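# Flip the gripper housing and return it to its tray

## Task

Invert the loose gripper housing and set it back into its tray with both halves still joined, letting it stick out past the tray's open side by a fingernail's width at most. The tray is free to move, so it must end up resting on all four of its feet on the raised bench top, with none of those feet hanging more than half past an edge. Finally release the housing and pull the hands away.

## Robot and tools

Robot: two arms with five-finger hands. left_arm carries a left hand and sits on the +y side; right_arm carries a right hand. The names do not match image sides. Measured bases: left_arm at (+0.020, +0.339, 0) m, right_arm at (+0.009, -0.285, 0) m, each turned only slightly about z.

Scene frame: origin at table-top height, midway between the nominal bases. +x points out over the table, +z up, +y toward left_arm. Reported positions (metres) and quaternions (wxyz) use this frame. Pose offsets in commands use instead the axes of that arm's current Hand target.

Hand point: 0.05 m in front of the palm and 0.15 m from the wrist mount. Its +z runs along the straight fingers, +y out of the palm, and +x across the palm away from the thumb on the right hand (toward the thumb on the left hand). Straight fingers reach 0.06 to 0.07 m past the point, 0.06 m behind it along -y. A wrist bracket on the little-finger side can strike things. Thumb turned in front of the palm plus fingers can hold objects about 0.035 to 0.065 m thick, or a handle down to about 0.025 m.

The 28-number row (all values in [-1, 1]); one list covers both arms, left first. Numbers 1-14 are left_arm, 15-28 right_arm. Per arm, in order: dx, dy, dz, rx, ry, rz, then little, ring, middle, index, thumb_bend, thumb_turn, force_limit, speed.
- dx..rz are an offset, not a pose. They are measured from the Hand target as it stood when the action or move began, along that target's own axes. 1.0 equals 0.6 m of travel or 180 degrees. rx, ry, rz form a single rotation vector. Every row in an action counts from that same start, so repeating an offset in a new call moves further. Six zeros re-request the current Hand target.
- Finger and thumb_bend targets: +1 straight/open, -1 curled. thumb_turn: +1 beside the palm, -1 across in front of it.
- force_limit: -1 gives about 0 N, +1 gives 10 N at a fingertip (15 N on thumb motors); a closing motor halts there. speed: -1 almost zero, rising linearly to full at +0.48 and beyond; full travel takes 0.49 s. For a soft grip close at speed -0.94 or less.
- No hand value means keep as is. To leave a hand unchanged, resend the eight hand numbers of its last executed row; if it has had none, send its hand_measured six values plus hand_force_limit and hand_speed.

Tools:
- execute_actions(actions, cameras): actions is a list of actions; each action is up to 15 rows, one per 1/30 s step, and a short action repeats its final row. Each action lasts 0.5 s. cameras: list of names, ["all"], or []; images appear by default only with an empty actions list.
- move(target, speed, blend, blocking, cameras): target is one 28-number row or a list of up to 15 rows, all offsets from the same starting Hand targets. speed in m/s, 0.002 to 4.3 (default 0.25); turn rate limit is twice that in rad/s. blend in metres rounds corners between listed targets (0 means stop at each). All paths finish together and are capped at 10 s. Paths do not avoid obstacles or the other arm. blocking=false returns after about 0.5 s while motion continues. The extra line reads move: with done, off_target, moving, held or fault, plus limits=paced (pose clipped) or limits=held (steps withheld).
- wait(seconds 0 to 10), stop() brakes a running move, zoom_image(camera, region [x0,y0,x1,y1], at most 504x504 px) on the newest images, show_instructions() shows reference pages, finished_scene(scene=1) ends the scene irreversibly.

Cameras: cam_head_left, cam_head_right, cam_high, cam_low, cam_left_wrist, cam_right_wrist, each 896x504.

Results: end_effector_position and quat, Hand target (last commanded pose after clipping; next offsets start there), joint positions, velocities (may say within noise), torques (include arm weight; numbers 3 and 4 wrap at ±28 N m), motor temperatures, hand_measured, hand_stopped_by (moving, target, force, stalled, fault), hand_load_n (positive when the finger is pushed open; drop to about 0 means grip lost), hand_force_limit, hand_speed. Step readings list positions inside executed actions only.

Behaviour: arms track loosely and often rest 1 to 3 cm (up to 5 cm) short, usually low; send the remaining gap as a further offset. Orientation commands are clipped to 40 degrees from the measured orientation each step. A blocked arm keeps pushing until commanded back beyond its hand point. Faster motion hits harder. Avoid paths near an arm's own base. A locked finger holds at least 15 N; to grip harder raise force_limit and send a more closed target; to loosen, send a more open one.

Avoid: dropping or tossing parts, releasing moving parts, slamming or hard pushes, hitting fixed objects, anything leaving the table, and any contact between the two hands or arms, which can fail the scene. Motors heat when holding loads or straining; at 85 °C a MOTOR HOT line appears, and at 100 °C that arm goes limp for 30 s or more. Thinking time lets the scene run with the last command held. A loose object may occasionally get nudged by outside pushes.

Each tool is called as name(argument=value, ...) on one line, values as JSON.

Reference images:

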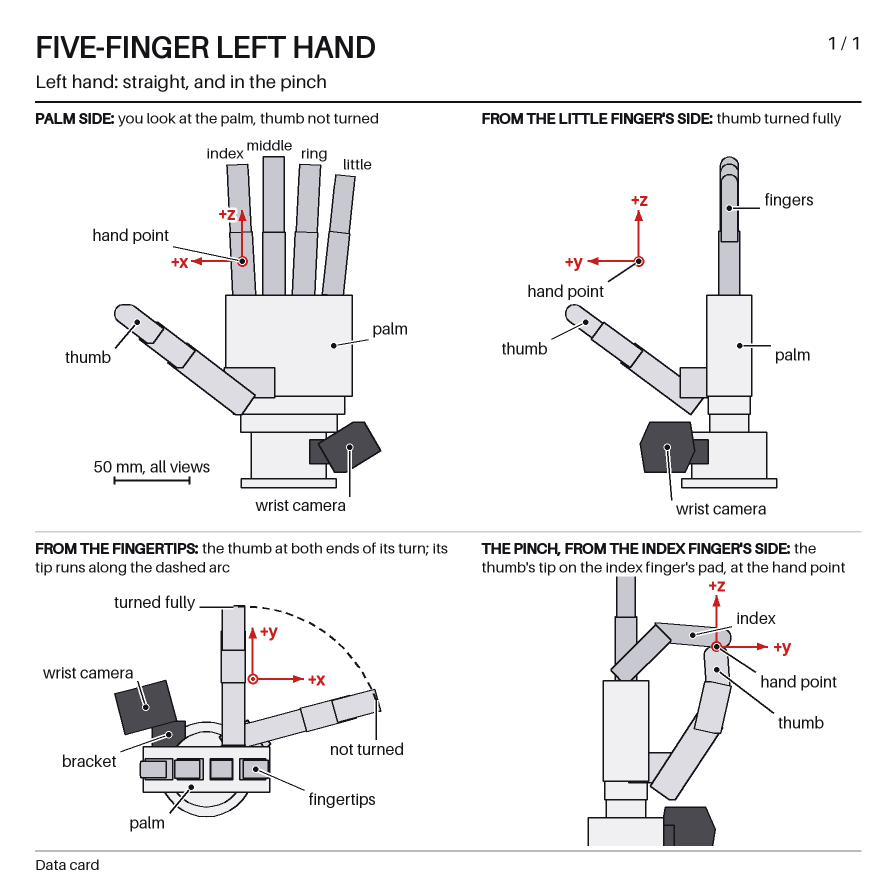

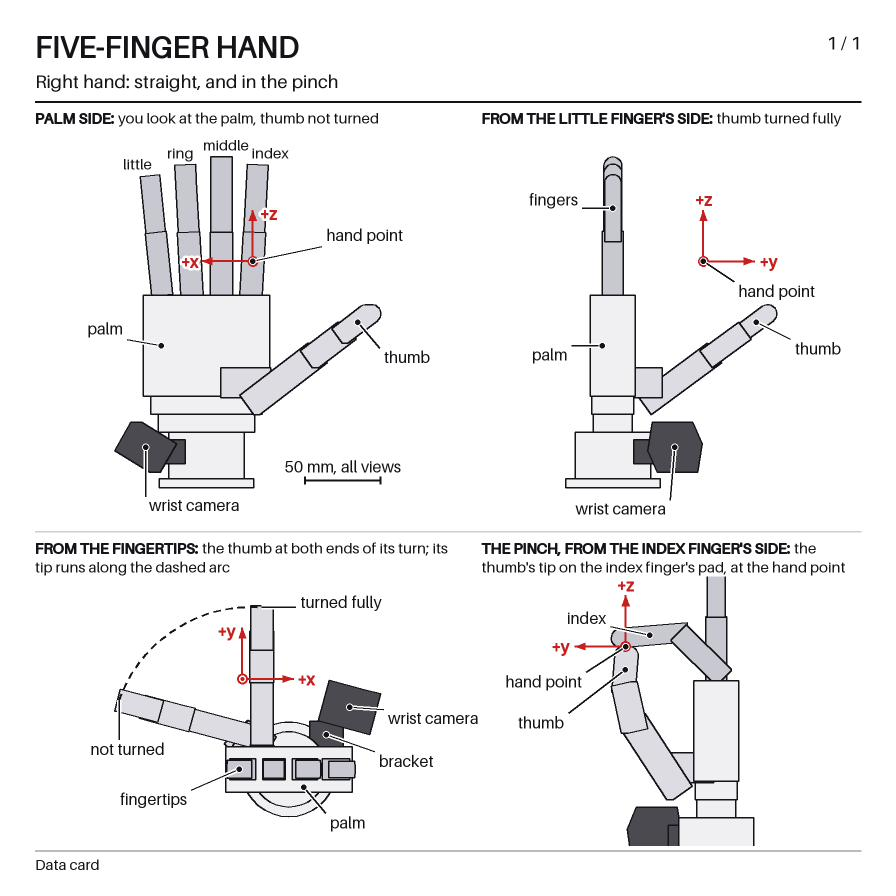

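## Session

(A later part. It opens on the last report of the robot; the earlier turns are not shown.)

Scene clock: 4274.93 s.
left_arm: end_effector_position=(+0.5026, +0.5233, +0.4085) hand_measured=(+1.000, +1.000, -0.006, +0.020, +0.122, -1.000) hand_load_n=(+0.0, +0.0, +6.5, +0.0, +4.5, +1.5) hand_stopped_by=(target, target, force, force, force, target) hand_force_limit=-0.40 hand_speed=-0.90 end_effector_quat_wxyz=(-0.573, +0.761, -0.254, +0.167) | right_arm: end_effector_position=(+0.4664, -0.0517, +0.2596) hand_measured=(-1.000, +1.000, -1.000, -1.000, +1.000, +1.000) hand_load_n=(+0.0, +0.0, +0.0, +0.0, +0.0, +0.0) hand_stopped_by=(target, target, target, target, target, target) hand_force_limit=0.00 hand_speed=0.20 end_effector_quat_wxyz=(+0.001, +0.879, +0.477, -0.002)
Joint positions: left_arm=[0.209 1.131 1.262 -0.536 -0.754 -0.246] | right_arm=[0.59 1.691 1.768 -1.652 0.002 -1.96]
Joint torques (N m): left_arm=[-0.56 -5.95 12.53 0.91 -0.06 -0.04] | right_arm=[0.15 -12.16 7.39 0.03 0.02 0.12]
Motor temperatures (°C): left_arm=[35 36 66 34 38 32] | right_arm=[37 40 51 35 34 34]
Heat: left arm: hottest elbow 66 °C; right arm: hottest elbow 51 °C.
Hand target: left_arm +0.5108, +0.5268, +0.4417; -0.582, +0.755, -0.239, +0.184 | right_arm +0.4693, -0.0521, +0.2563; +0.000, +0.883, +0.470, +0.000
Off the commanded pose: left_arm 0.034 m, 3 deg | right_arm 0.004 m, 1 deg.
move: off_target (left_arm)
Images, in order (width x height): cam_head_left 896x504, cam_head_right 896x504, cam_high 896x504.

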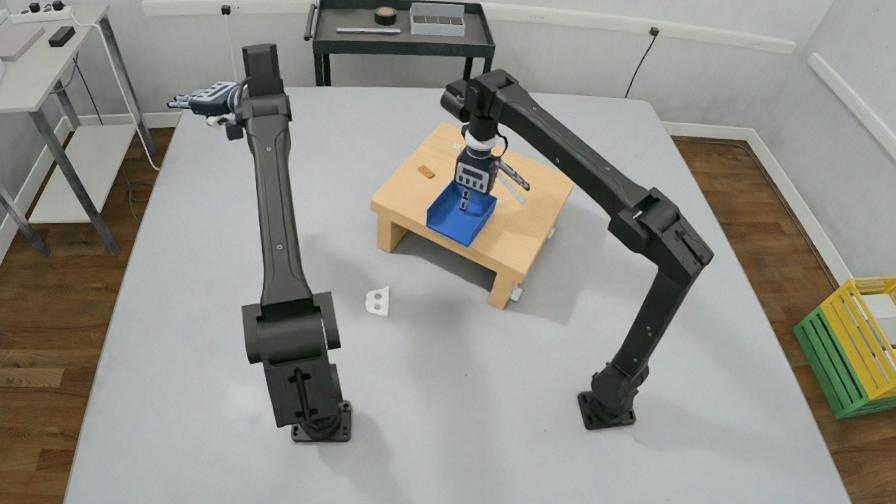

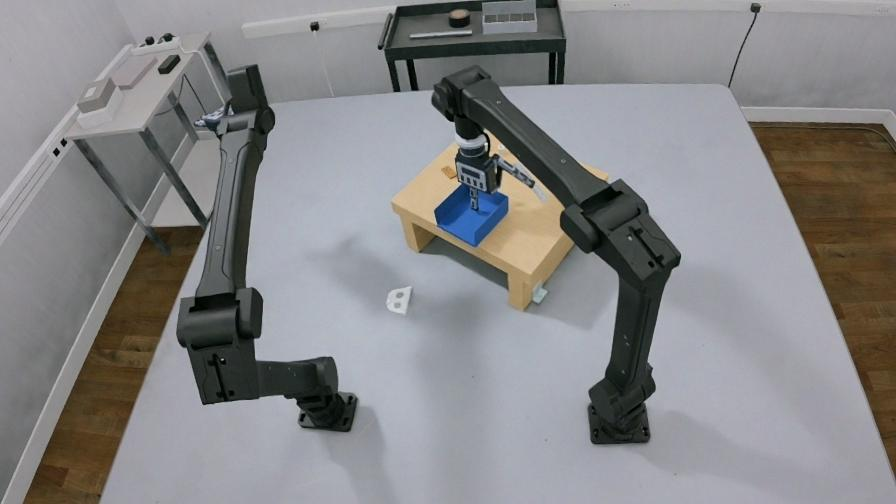

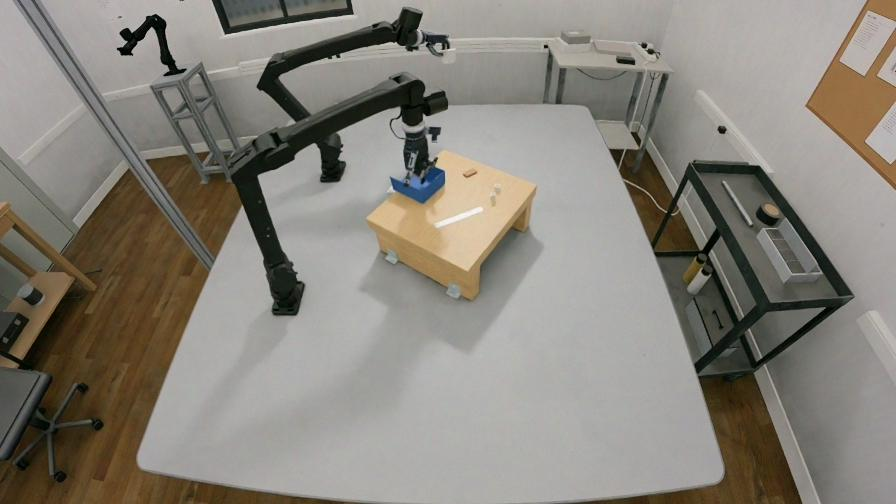

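move(target=[0,0,0,0,0,0,1,1,-0.3,-0.3,-0.25,-1,-0.4,-0.9,0,0.0833,0,0,0,0,-1,1,-1,-1,1,1,0,0.2], speed=0.06, cameras=["cam_head_left","cam_head_right"])

zoom_image(camera="cam_head_left", region=[410, 165, 510, 255])

zoom_image(camera="cam_head_right", region=[420, 165, 520, 255])

Scene clock: 4283.73 s.
left_arm: end_effector_position=(+0.5026, +0.5233, +0.4085) hand_measured=(+1.000, +1.000, -0.006, +0.020, +0.122, -1.000) hand_load_n=(+0.0, +0.0, +6.5, +0.0, +4.5, +1.5) hand_stopped_by=(target, target, force, force, force, target) hand_force_limit=-0.40 hand_speed=-0.90 end_effector_quat_wxyz=(-0.573, +0.761, -0.254, +0.167) | right_arm: end_effector_position=(+0.4966, -0.0823, +0.2483) hand_measured=(-1.000, +1.000, -1.000, -1.000, +1.000, +1.000) hand_load_n=(+0.0, +0.0, +0.0, +0.0, +0.0, +0.0) hand_stopped_by=(target, target, target, target, target, target) hand_force_limit=0.00 hand_speed=0.20 end_effector_quat_wxyz=(-0.001, +0.884, +0.468, -0.012)
Joint positions: left_arm=[0.209 1.131 1.262 -0.536 -0.754 -0.246] | right_arm=[0.507 1.732 1.793 -1.655 -0.003 -2.021]
Joint torques (N m): left_arm=[-0.56 -5.95 12.51 0.92 -0.06 -0.04] | right_arm=[-0.15 -11.4 11.32 -0.5 0.2 -0.11]
Motor temperatures (°C): left_arm=[35 36 66 34 38 32] | right_arm=[37 40 52 35 34 34]
Heat: left arm: hottest elbow 66 °C; right arm: hottest elbow 52 °C.
Hand target: left_arm +0.5108, +0.5268, +0.4417; -0.582, +0.755, -0.239, +0.184 | right_arm +0.5108, -0.0802, +0.2564; +0.000, +0.883, +0.470, +0.000
Off the commanded pose: left_arm 0.034 m, 3 deg | right_arm 0.016 m, 1 deg.
move: off_target (left_arm, right_arm)
Images, in order (width x height): cam_head_left 896x504, cam_head_right 896x504.

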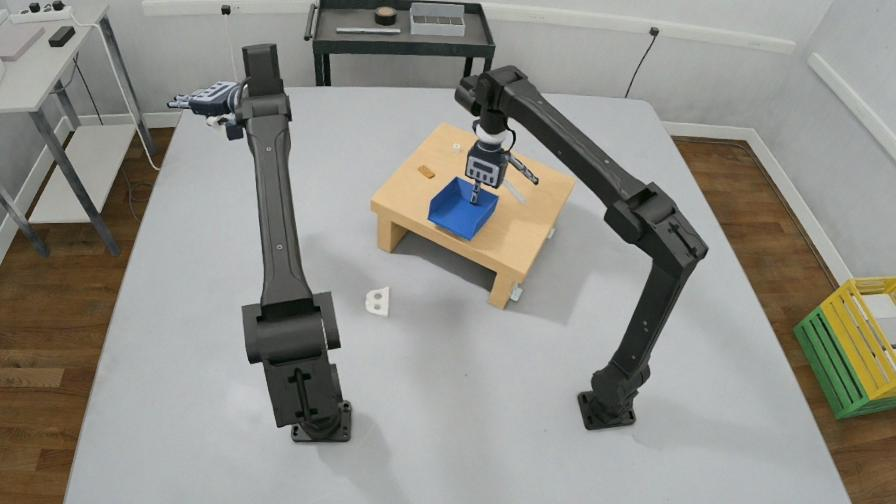

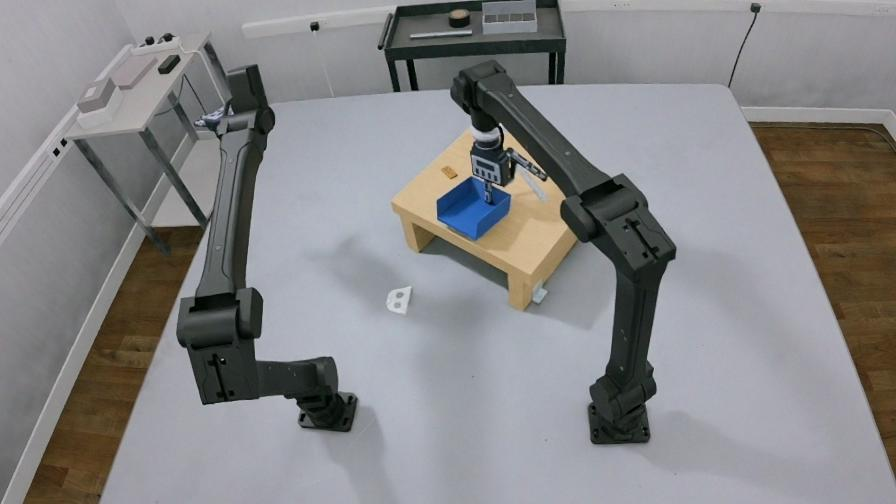

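Scaled by 5.040 from the camera's 896x504 image, which has a finer 1280x720 frame.

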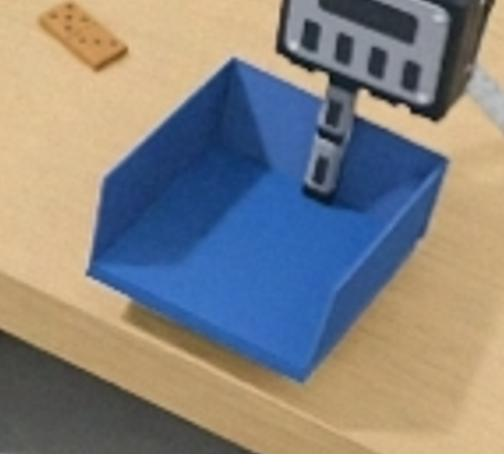

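Scaled by 5.040 from the camera's 896x504 image, which has a finer 1280x720 frame.

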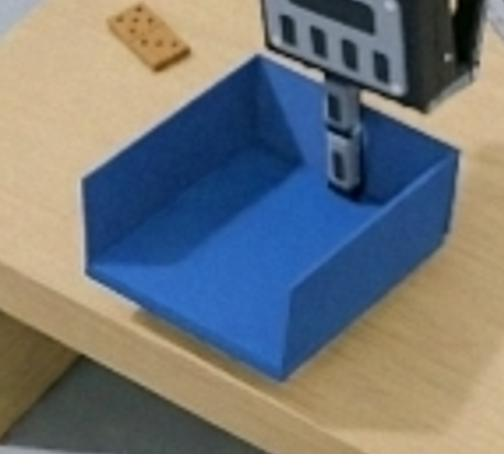

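move(target=[0,0,0,0,0,0,1,1,-0.3,-0.3,-0.25,-1,-0.4,-0.9,0,-0.04,-0.05,0,0,0,-1,1,-1,-1,1,1,0,0.2], speed=0.06, cameras=["cam_head_left","cam_head_right"])

zoom_image(camera="cam_head_left", region=[410, 165, 510, 255])

zoom_image(camera="cam_head_right", region=[420, 165, 520, 255])

Scene clock: 4295.80 s.
left_arm: end_effector_position=(+0.5026, +0.5233, +0.4085) hand_measured=(+1.000, +1.000, -0.006, +0.020, +0.122, -1.000) hand_load_n=(+0.0, +0.0, +6.5, +0.0, +4.0, +1.5) hand_stopped_by=(target, target, force, force, force, target) hand_force_limit=-0.40 hand_speed=-0.90 end_effector_quat_wxyz=(-0.573, +0.761, -0.254, +0.167) | right_arm: end_effector_position=(+0.4873, -0.0713, +0.2569) hand_measured=(-1.000, +1.000, -1.000, -1.000, +1.000, +1.000) hand_load_n=(+0.0, +0.0, +0.0, +0.0, +0.0, +0.0) hand_stopped_by=(target, target, target, target, target, target) hand_force_limit=0.00 hand_speed=0.20 end_effector_quat_wxyz=(+0.002, +0.880, +0.474, -0.017)
Joint positions: left_arm=[0.209 1.131 1.262 -0.536 -0.754 -0.246] | right_arm=[0.536 1.732 1.815 -1.686 0.002 -2.006]
Joint torques (N m): left_arm=[-0.56 -5.95 12.46 0.91 -0.06 -0.04] | right_arm=[1.03 -14.33 11.21 -0.66 0.14 0.11]
Motor temperatures (°C): left_arm=[35 36 66 34 38 32] | right_arm=[37 40 52 35 34 34]
Heat: left arm: hottest elbow 66 °C; right arm: hottest elbow 52 °C.
Hand target: left_arm +0.5108, +0.5268, +0.4417; -0.582, +0.755, -0.239, +0.184 | right_arm +0.4910, -0.0667, +0.2865; +0.000, +0.883, +0.469, +0.000
Off the commanded pose: left_arm 0.034 m, 3 deg | right_arm 0.030 m, 2 deg.
joint sent to its limit (right arm) — joint 4 (wrist pitch), lower limit. The joint targets still meet the commanded pose.
move: off_target (left_arm, right_arm)
Images, in order (width x height): cam_head_left 896x504, cam_head_right 896x504.

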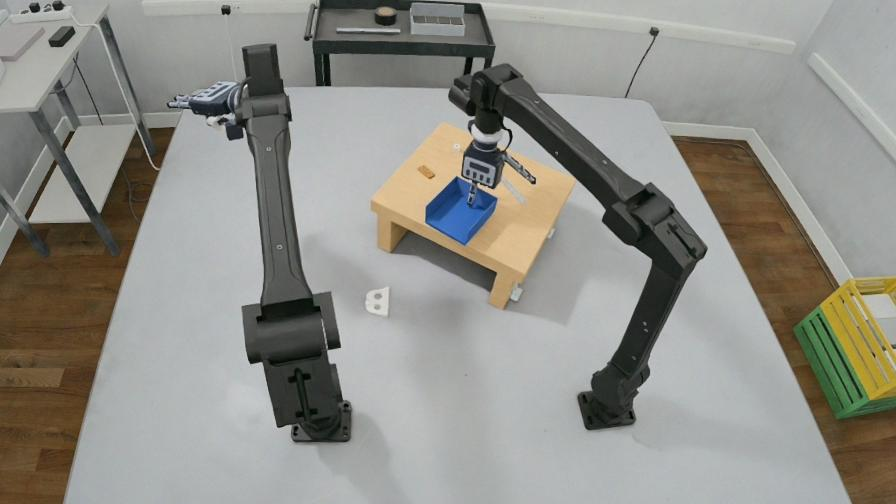

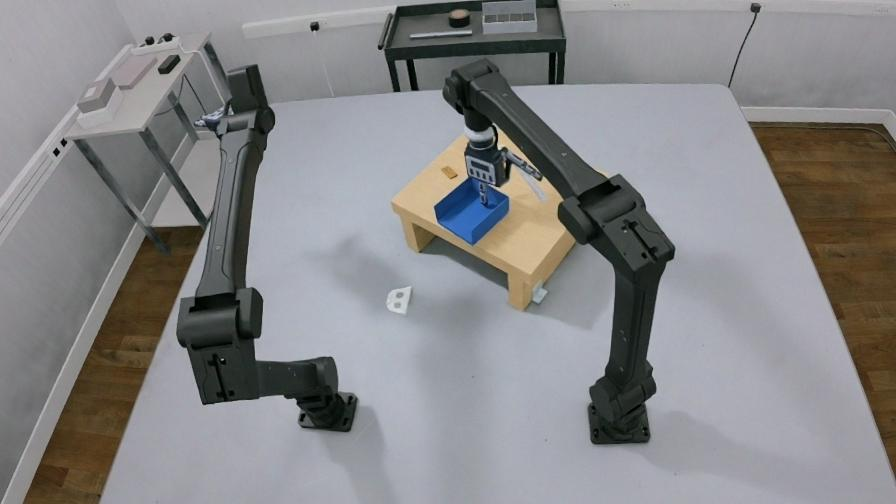

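Scaled by 5.040 from the camera's 896x504 image, which has a finer 1280x720 frame.

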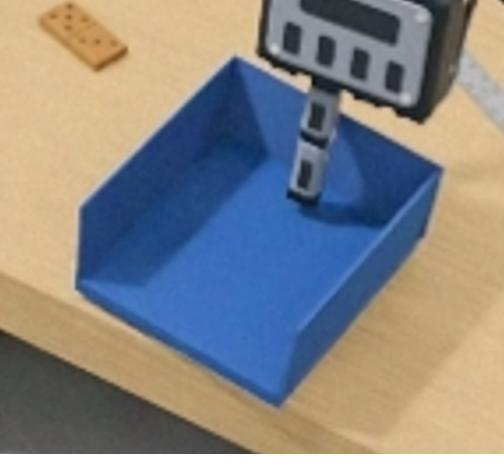

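Scaled by 5.040 from the camera's 896x504 image, which has a finer 1280x720 frame.

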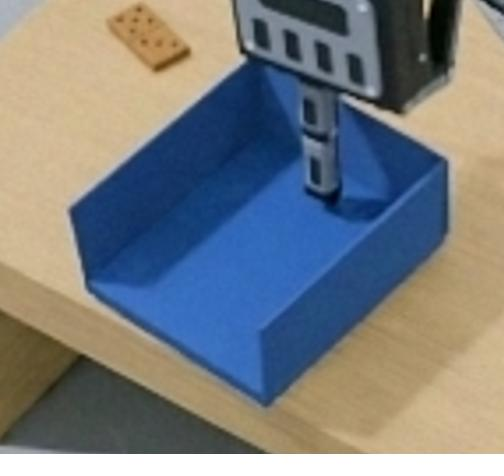

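move(target=[0,0,0,0,0,0,1,1,-0.3,-0.3,-0.25,-1,-0.4,-0.9,0,-0.02,-0.1,0,0,0,-1,1,-1,-1,1,1,0,0.2], speed=0.1, cameras=["cam_head_left","cam_head_right","cam_right_wrist"])

zoom_image(camera="cam_head_left", region=[410, 165, 510, 255])

zoom_image(camera="cam_head_right", region=[420, 165, 520, 255])

Scene clock: 4307.87 s.
left_arm: end_effector_position=(+0.5026, +0.5233, +0.4085) hand_measured=(+1.000, +1.000, -0.006, +0.020, +0.122, -1.000) hand_load_n=(+0.0, +0.0, +6.5, +0.0, +4.0, +1.0) hand_stopped_by=(target, target, force, force, force, target) hand_force_limit=-0.40 hand_speed=-0.90 end_effector_quat_wxyz=(-0.573, +0.761, -0.254, +0.167) | right_arm: end_effector_position=(+0.4793, -0.0648, +0.3232) hand_measured=(-1.000, +1.000, -1.000, -1.000, +1.000, +1.000) hand_load_n=(+0.0, +0.0, +0.0, +0.0, +0.0, +0.0) hand_stopped_by=(target, target, target, target, target, target) hand_force_limit=0.00 hand_speed=0.20 end_effector_quat_wxyz=(+0.007, +0.877, +0.476, +0.055)
Joint positions: left_arm=[0.209 1.131 1.262 -0.536 -0.754 -0.246] | right_arm=[0.563 1.641 1.866 -1.687 0.023 -1.988]
Joint torques (N m): left_arm=[-0.5 -6.01 12.45 0.91 -0.05 -0.04] | right_arm=[1.2 -12.34 11.22 -0.4 0.18 0.09]
Motor temperatures (°C): left_arm=[35 36 66 34 38 32] | right_arm=[37 40 53 35 34 34]
Heat: left arm: hottest elbow 66 °C; right arm: hottest elbow 53 °C.
Hand target: left_arm +0.5108, +0.5268, +0.4417; -0.582, +0.755, -0.239, +0.184 | right_arm +0.4811, -0.0599, +0.3464; +0.000, +0.883, +0.469, +0.000
Off the commanded pose: left_arm 0.034 m, 3 deg | right_arm 0.024 m, 6 deg.
joint sent to its limit (right arm) — joint 4 (wrist pitch), lower limit. The joint targets are off in orientation, not in position.
move: off_target (left_arm, right_arm)
camera_calibration:
cam_right_wrist: T_world_to_cam=[[0.963941, -0.251298, 0.0875602, -0.510999], [-0.263634, -0.856954, 0.442861, -0.0681088], [-0.0362551, -0.449976, -0.892304, 0.391083], [0, 0, 0, 1]] pos_world=[0.488796, -0.0108015, 0.423871]
Images, in order (width x height): cam_head_left 896x504, cam_head_right 896x504, cam_right_wrist 896x504.

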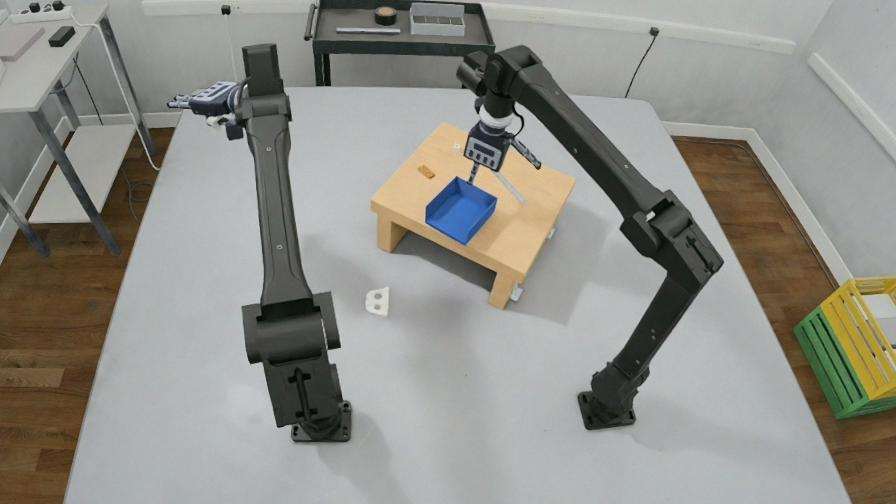

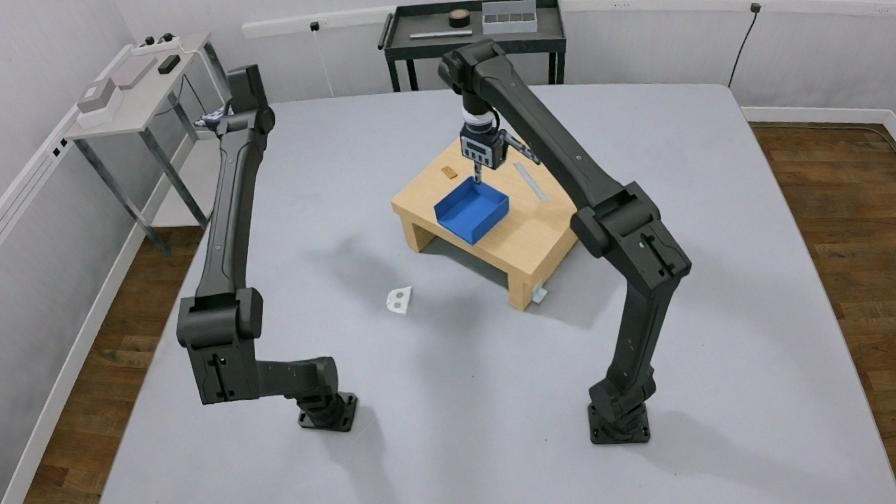

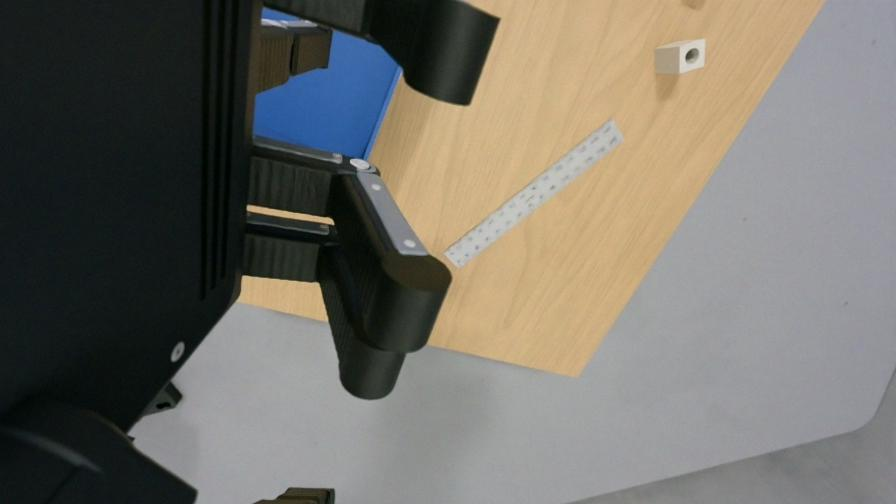

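Scaled by 5.040 from the camera's 896x504 image, which has a finer 1280x720 frame.

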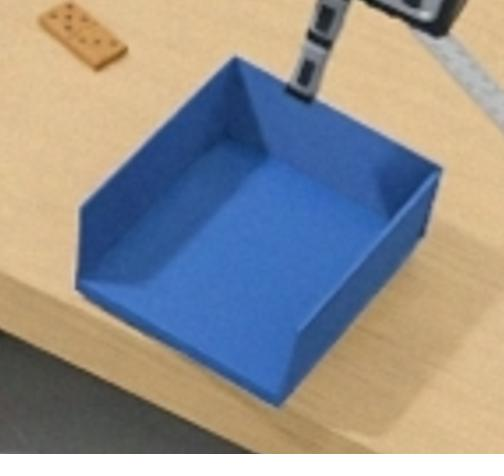

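Scaled by 5.040 from the camera's 896x504 image, which has a finer 1280x720 frame.

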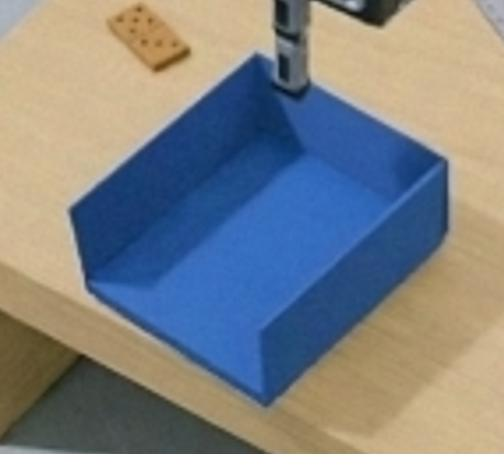

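move(target=[[0,0,0,0,0,0,1,1,-0.3,-0.3,-0.25,-1,-0.4,-0.9,-0.0758,-0.2025,-0.0227,0,0,0,-1,1,-1,-1,1,1,0,0.2],[0,0,0,0,0,0,1,1,-0.3,-0.3,-0.25,-1,-0.4,-0.9,-0.0758,-0.2025,0.1498,0,0,0,-1,1,-1,-1,1,1,0,0.2]], speed=[0.25,0.1], cameras=["cam_head_left","cam_head_right","cam_high"])

zoom_image(camera="cam_head_right", region=[420, 165, 520, 255])

zoom_image(camera="cam_head_left", region=[410, 165, 510, 255])

Scene clock: 4342.30 s.
left_arm: end_effector_position=(+0.5026, +0.5233, +0.4085) hand_measured=(+1.000, +1.000, -0.006, +0.020, +0.122, -1.000) hand_load_n=(+0.0, +0.0, +6.5, +0.0, +4.5, +1.0) hand_stopped_by=(target, target, force, force, force, target) hand_force_limit=-0.40 hand_speed=-0.90 end_effector_quat_wxyz=(-0.573, +0.761, -0.254, +0.167) | right_arm: end_effector_position=(+0.3512, -0.0292, +0.2596) hand_measured=(-1.000, +1.000, -1.000, -1.000, +1.000, +1.000) hand_load_n=(+0.0, +0.0, +0.0, +0.0, +0.0, +0.0) hand_stopped_by=(target, target, target, target, target, target) hand_force_limit=0.00 hand_speed=0.20 end_effector_quat_wxyz=(+0.002, +0.879, +0.477, -0.001)
Joint positions: left_arm=[0.209 1.131 1.262 -0.536 -0.754 -0.246] | right_arm=[0.782 1.492 1.529 -1.612 0.002 -1.768]
Joint torques (N m): left_arm=[-0.44 -5.83 12.46 0.94 -0.06 -0.05] | right_arm=[-0.15 -9.05 7.47 0.03 0.02 0.08]
Motor temperatures (°C): left_arm=[35 36 66 34 38 32] | right_arm=[37 42 54 35 34 34]
Heat: left arm: hottest elbow 66 °C; right arm: hottest elbow 54 °C.
Hand target: left_arm +0.5108, +0.5268, +0.4417; -0.582, +0.755, -0.239, +0.184 | right_arm +0.3549, -0.0297, +0.2566; +0.000, +0.883, +0.470, +0.000
Off the commanded pose: left_arm 0.034 m, 3 deg | right_arm 0.005 m, 1 deg.
move: off_target (left_arm)
Images, in order (width x height): cam_head_left 896x504, cam_head_right 896x504, cam_high 896x504.

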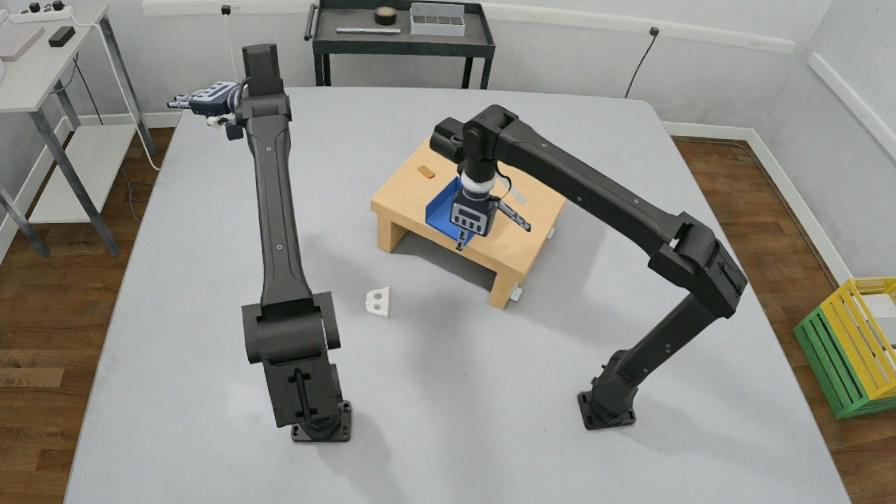

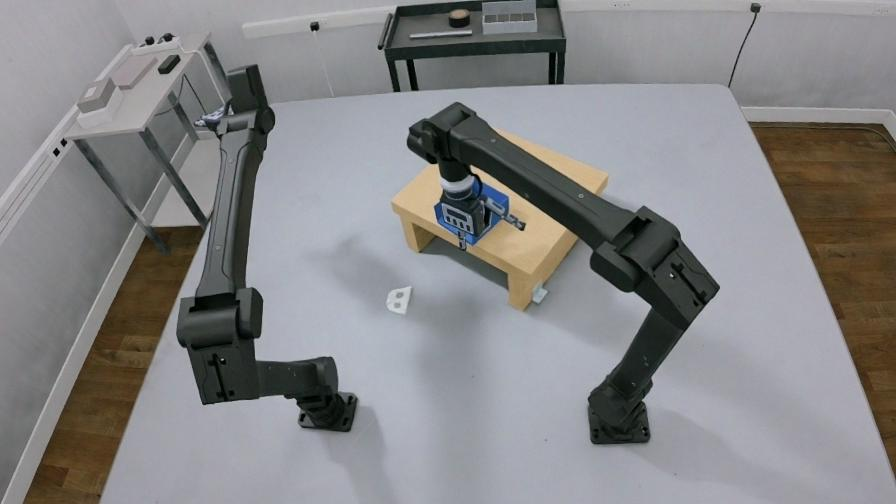

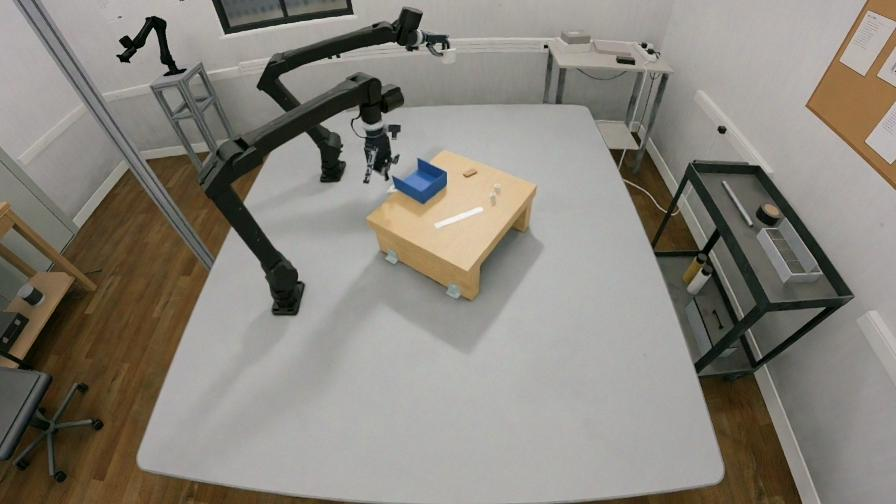

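Scaled by 5.040 from the camera's 896x504 image, which has a finer 1280x720 frame.

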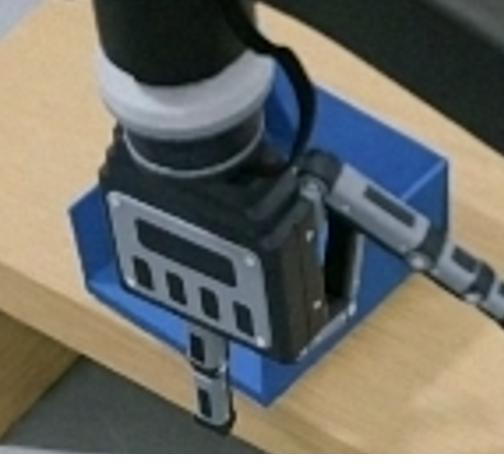

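Scaled by 5.040 from the camera's 896x504 image, which has a finer 1280x720 frame.

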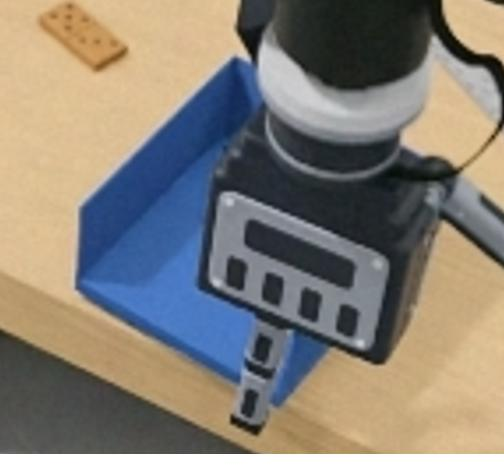

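move(target=[0,0,0,0,0,0,1,1,-0.3,-0.3,-0.25,-1,-0.4,-0.9,-0.0053,0.0697,-0.012,0,0,0,-1,1,-1,-1,1,1,0,0.2], speed=0.06, cameras=["cam_head_left","cam_head_right"])

zoom_image(camera="cam_head_right", region=[420, 165, 520, 255])

zoom_image(camera="cam_head_left", region=[410, 165, 510, 255])

Scene clock: 4359.33 s.
left_arm: end_effector_position=(+0.5026, +0.5233, +0.4085) hand_measured=(+1.000, +1.000, -0.006, +0.020, +0.122, -1.000) hand_load_n=(+0.0, +0.0, +6.5, +0.0, +4.0, +1.5) hand_stopped_by=(target, target, force, force, force, target) hand_force_limit=-0.40 hand_speed=-0.90 end_effector_quat_wxyz=(-0.573, +0.761, -0.254, +0.167) | right_arm: end_effector_position=(+0.3713, -0.0546, +0.2586) hand_measured=(-1.000, +1.000, -1.000, -1.000, +1.000, +1.000) hand_load_n=(+0.0, +0.0, +0.0, +0.0, +0.0, +0.0) hand_stopped_by=(target, target, target, target, target, target) hand_force_limit=0.00 hand_speed=0.20 end_effector_quat_wxyz=(-0.005, +0.880, +0.474, -0.008)
Joint positions: left_arm=[0.209 1.131 1.262 -0.536 -0.754 -0.246] | right_arm=[0.702 1.492 1.529 -1.621 -0.013 -1.842]
Joint torques (N m): left_arm=[-0.5 -5.95 12.46 0.92 -0.06 -0.05] | right_arm=[-1.26 -8.12 10.44 -0.35 0.55 -0.1]
Motor temperatures (°C): left_arm=[35 36 66 34 38 32] | right_arm=[37 42 53 35 34 34]
Heat: left arm: hottest elbow 66 °C; right arm: hottest elbow 53 °C.
Hand target: left_arm +0.5108, +0.5268, +0.4417; -0.582, +0.755, -0.239, +0.184 | right_arm +0.3878, -0.0558, +0.2639; +0.000, +0.883, +0.469, +0.000
Off the commanded pose: left_arm 0.034 m, 3 deg | right_arm 0.017 m, 1 deg.
move: off_target (left_arm, right_arm)
Images, in order (width x height): cam_head_left 896x504, cam_head_right 896x504.

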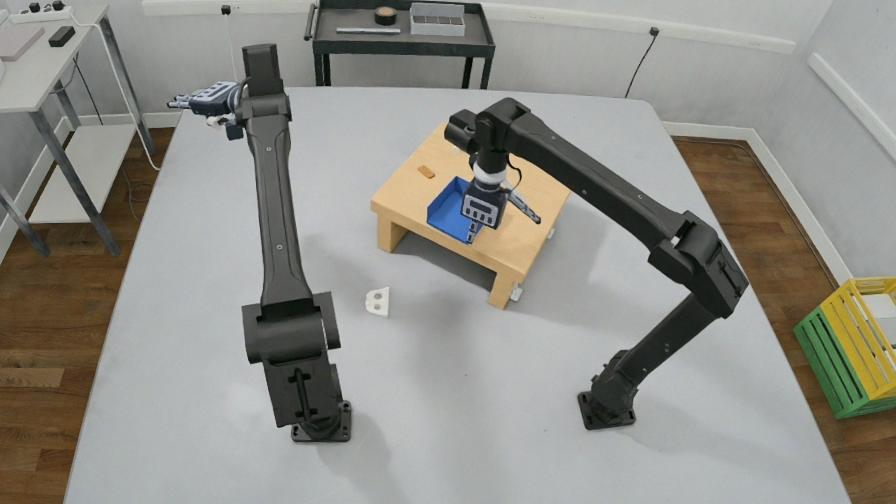

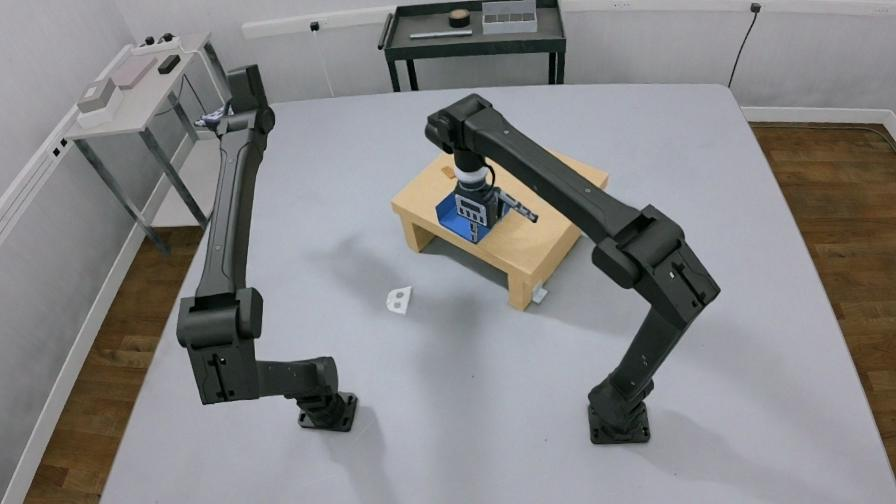

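Scaled by 5.040 from the camera's 896x504 image, which has a finer 1280x720 frame.

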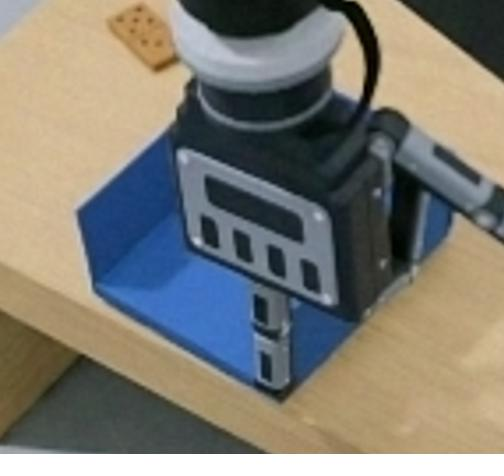

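Scaled by 5.040 from the camera's 896x504 image, which has a finer 1280x720 frame.

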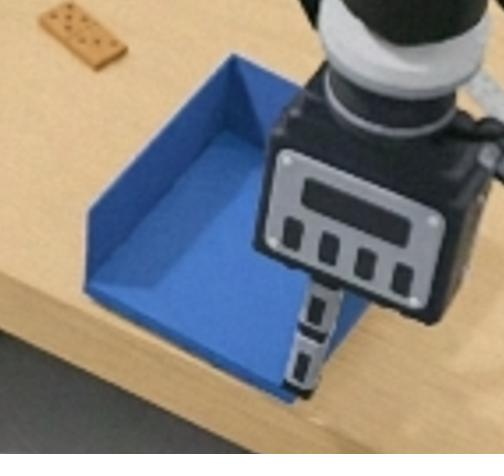

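move(target=[0,0,0,0,0,0,1,1,-0.3,-0.3,-0.25,-1,-0.4,-0.9,0,0.022,-0.012,0,0,0,-1,1,-1,-1,1,1,0,0.2], speed=0.06, cameras=["cam_head_left","cam_head_right"])

zoom_image(camera="cam_head_right", region=[420, 165, 520, 255])

zoom_image(camera="cam_head_left", region=[410, 165, 510, 255])

Scene clock: 4369.17 s.
left_arm: end_effector_position=(+0.5026, +0.5233, +0.4085) hand_measured=(+1.000, +1.000, -0.006, +0.020, +0.122, -1.000) hand_load_n=(+0.0, +0.0, +6.5, +0.0, +4.5, +1.0) hand_stopped_by=(target, target, force, force, force, target) hand_force_limit=-0.40 hand_speed=-0.90 end_effector_quat_wxyz=(-0.573, +0.761, -0.254, +0.167) | right_arm: end_effector_position=(+0.3810, -0.0676, +0.2596) hand_measured=(-1.000, +1.000, -1.000, -1.000, +1.000, +1.000) hand_load_n=(+0.0, +0.0, +0.0, +0.0, +0.0, +0.0) hand_stopped_by=(target, target, target, target, target, target) hand_force_limit=0.00 hand_speed=0.20 end_effector_quat_wxyz=(-0.001, +0.882, +0.470, -0.017)
Joint positions: left_arm=[0.209 1.131 1.262 -0.536 -0.754 -0.246] | right_arm=[0.667 1.505 1.544 -1.643 -0.009 -1.868]
Joint torques (N m): left_arm=[-0.44 -5.95 12.49 0.92 -0.05 -0.04] | right_arm=[-0.56 -8.41 11.69 -0.34 0.42 -0.15]
Motor temperatures (°C): left_arm=[35 36 66 34 38 32] | right_arm=[37 41 54 35 34 34]
Heat: left arm: hottest elbow 66 °C; right arm: hottest elbow 54 °C.
Hand target: left_arm +0.5108, +0.5268, +0.4417; -0.582, +0.755, -0.239, +0.184 | right_arm +0.3987, -0.0631, +0.2711; +0.000, +0.883, +0.470, +0.000
Off the commanded pose: left_arm 0.034 m, 3 deg | right_arm 0.022 m, 2 deg.
move: off_target (left_arm, right_arm)
Images, in order (width x height): cam_head_left 896x504, cam_head_right 896x504.

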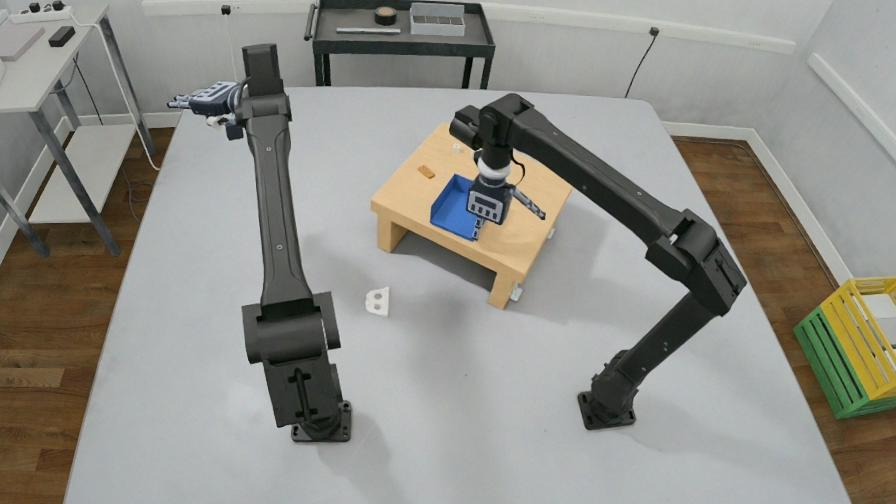

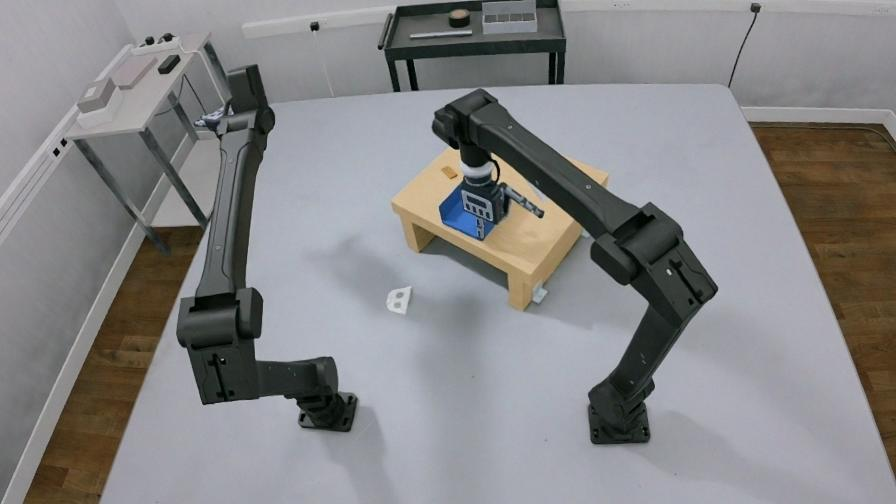

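Scaled by 5.040 from the camera's 896x504 image, which has a finer 1280x720 frame.

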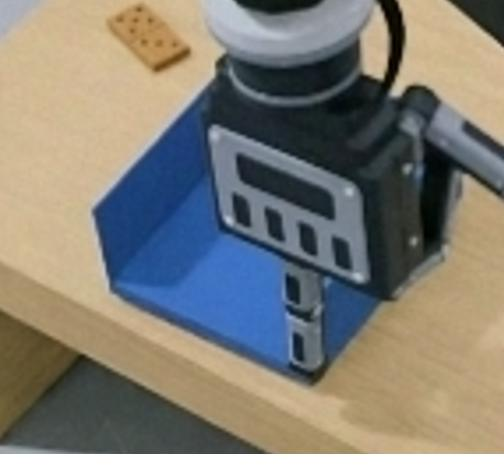

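Scaled by 5.040 from the camera's 896x504 image, which has a finer 1280x720 frame.

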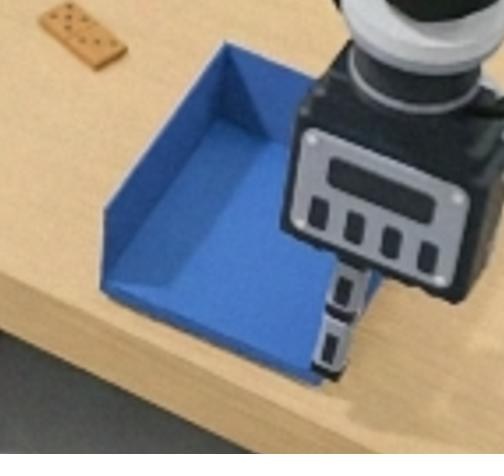

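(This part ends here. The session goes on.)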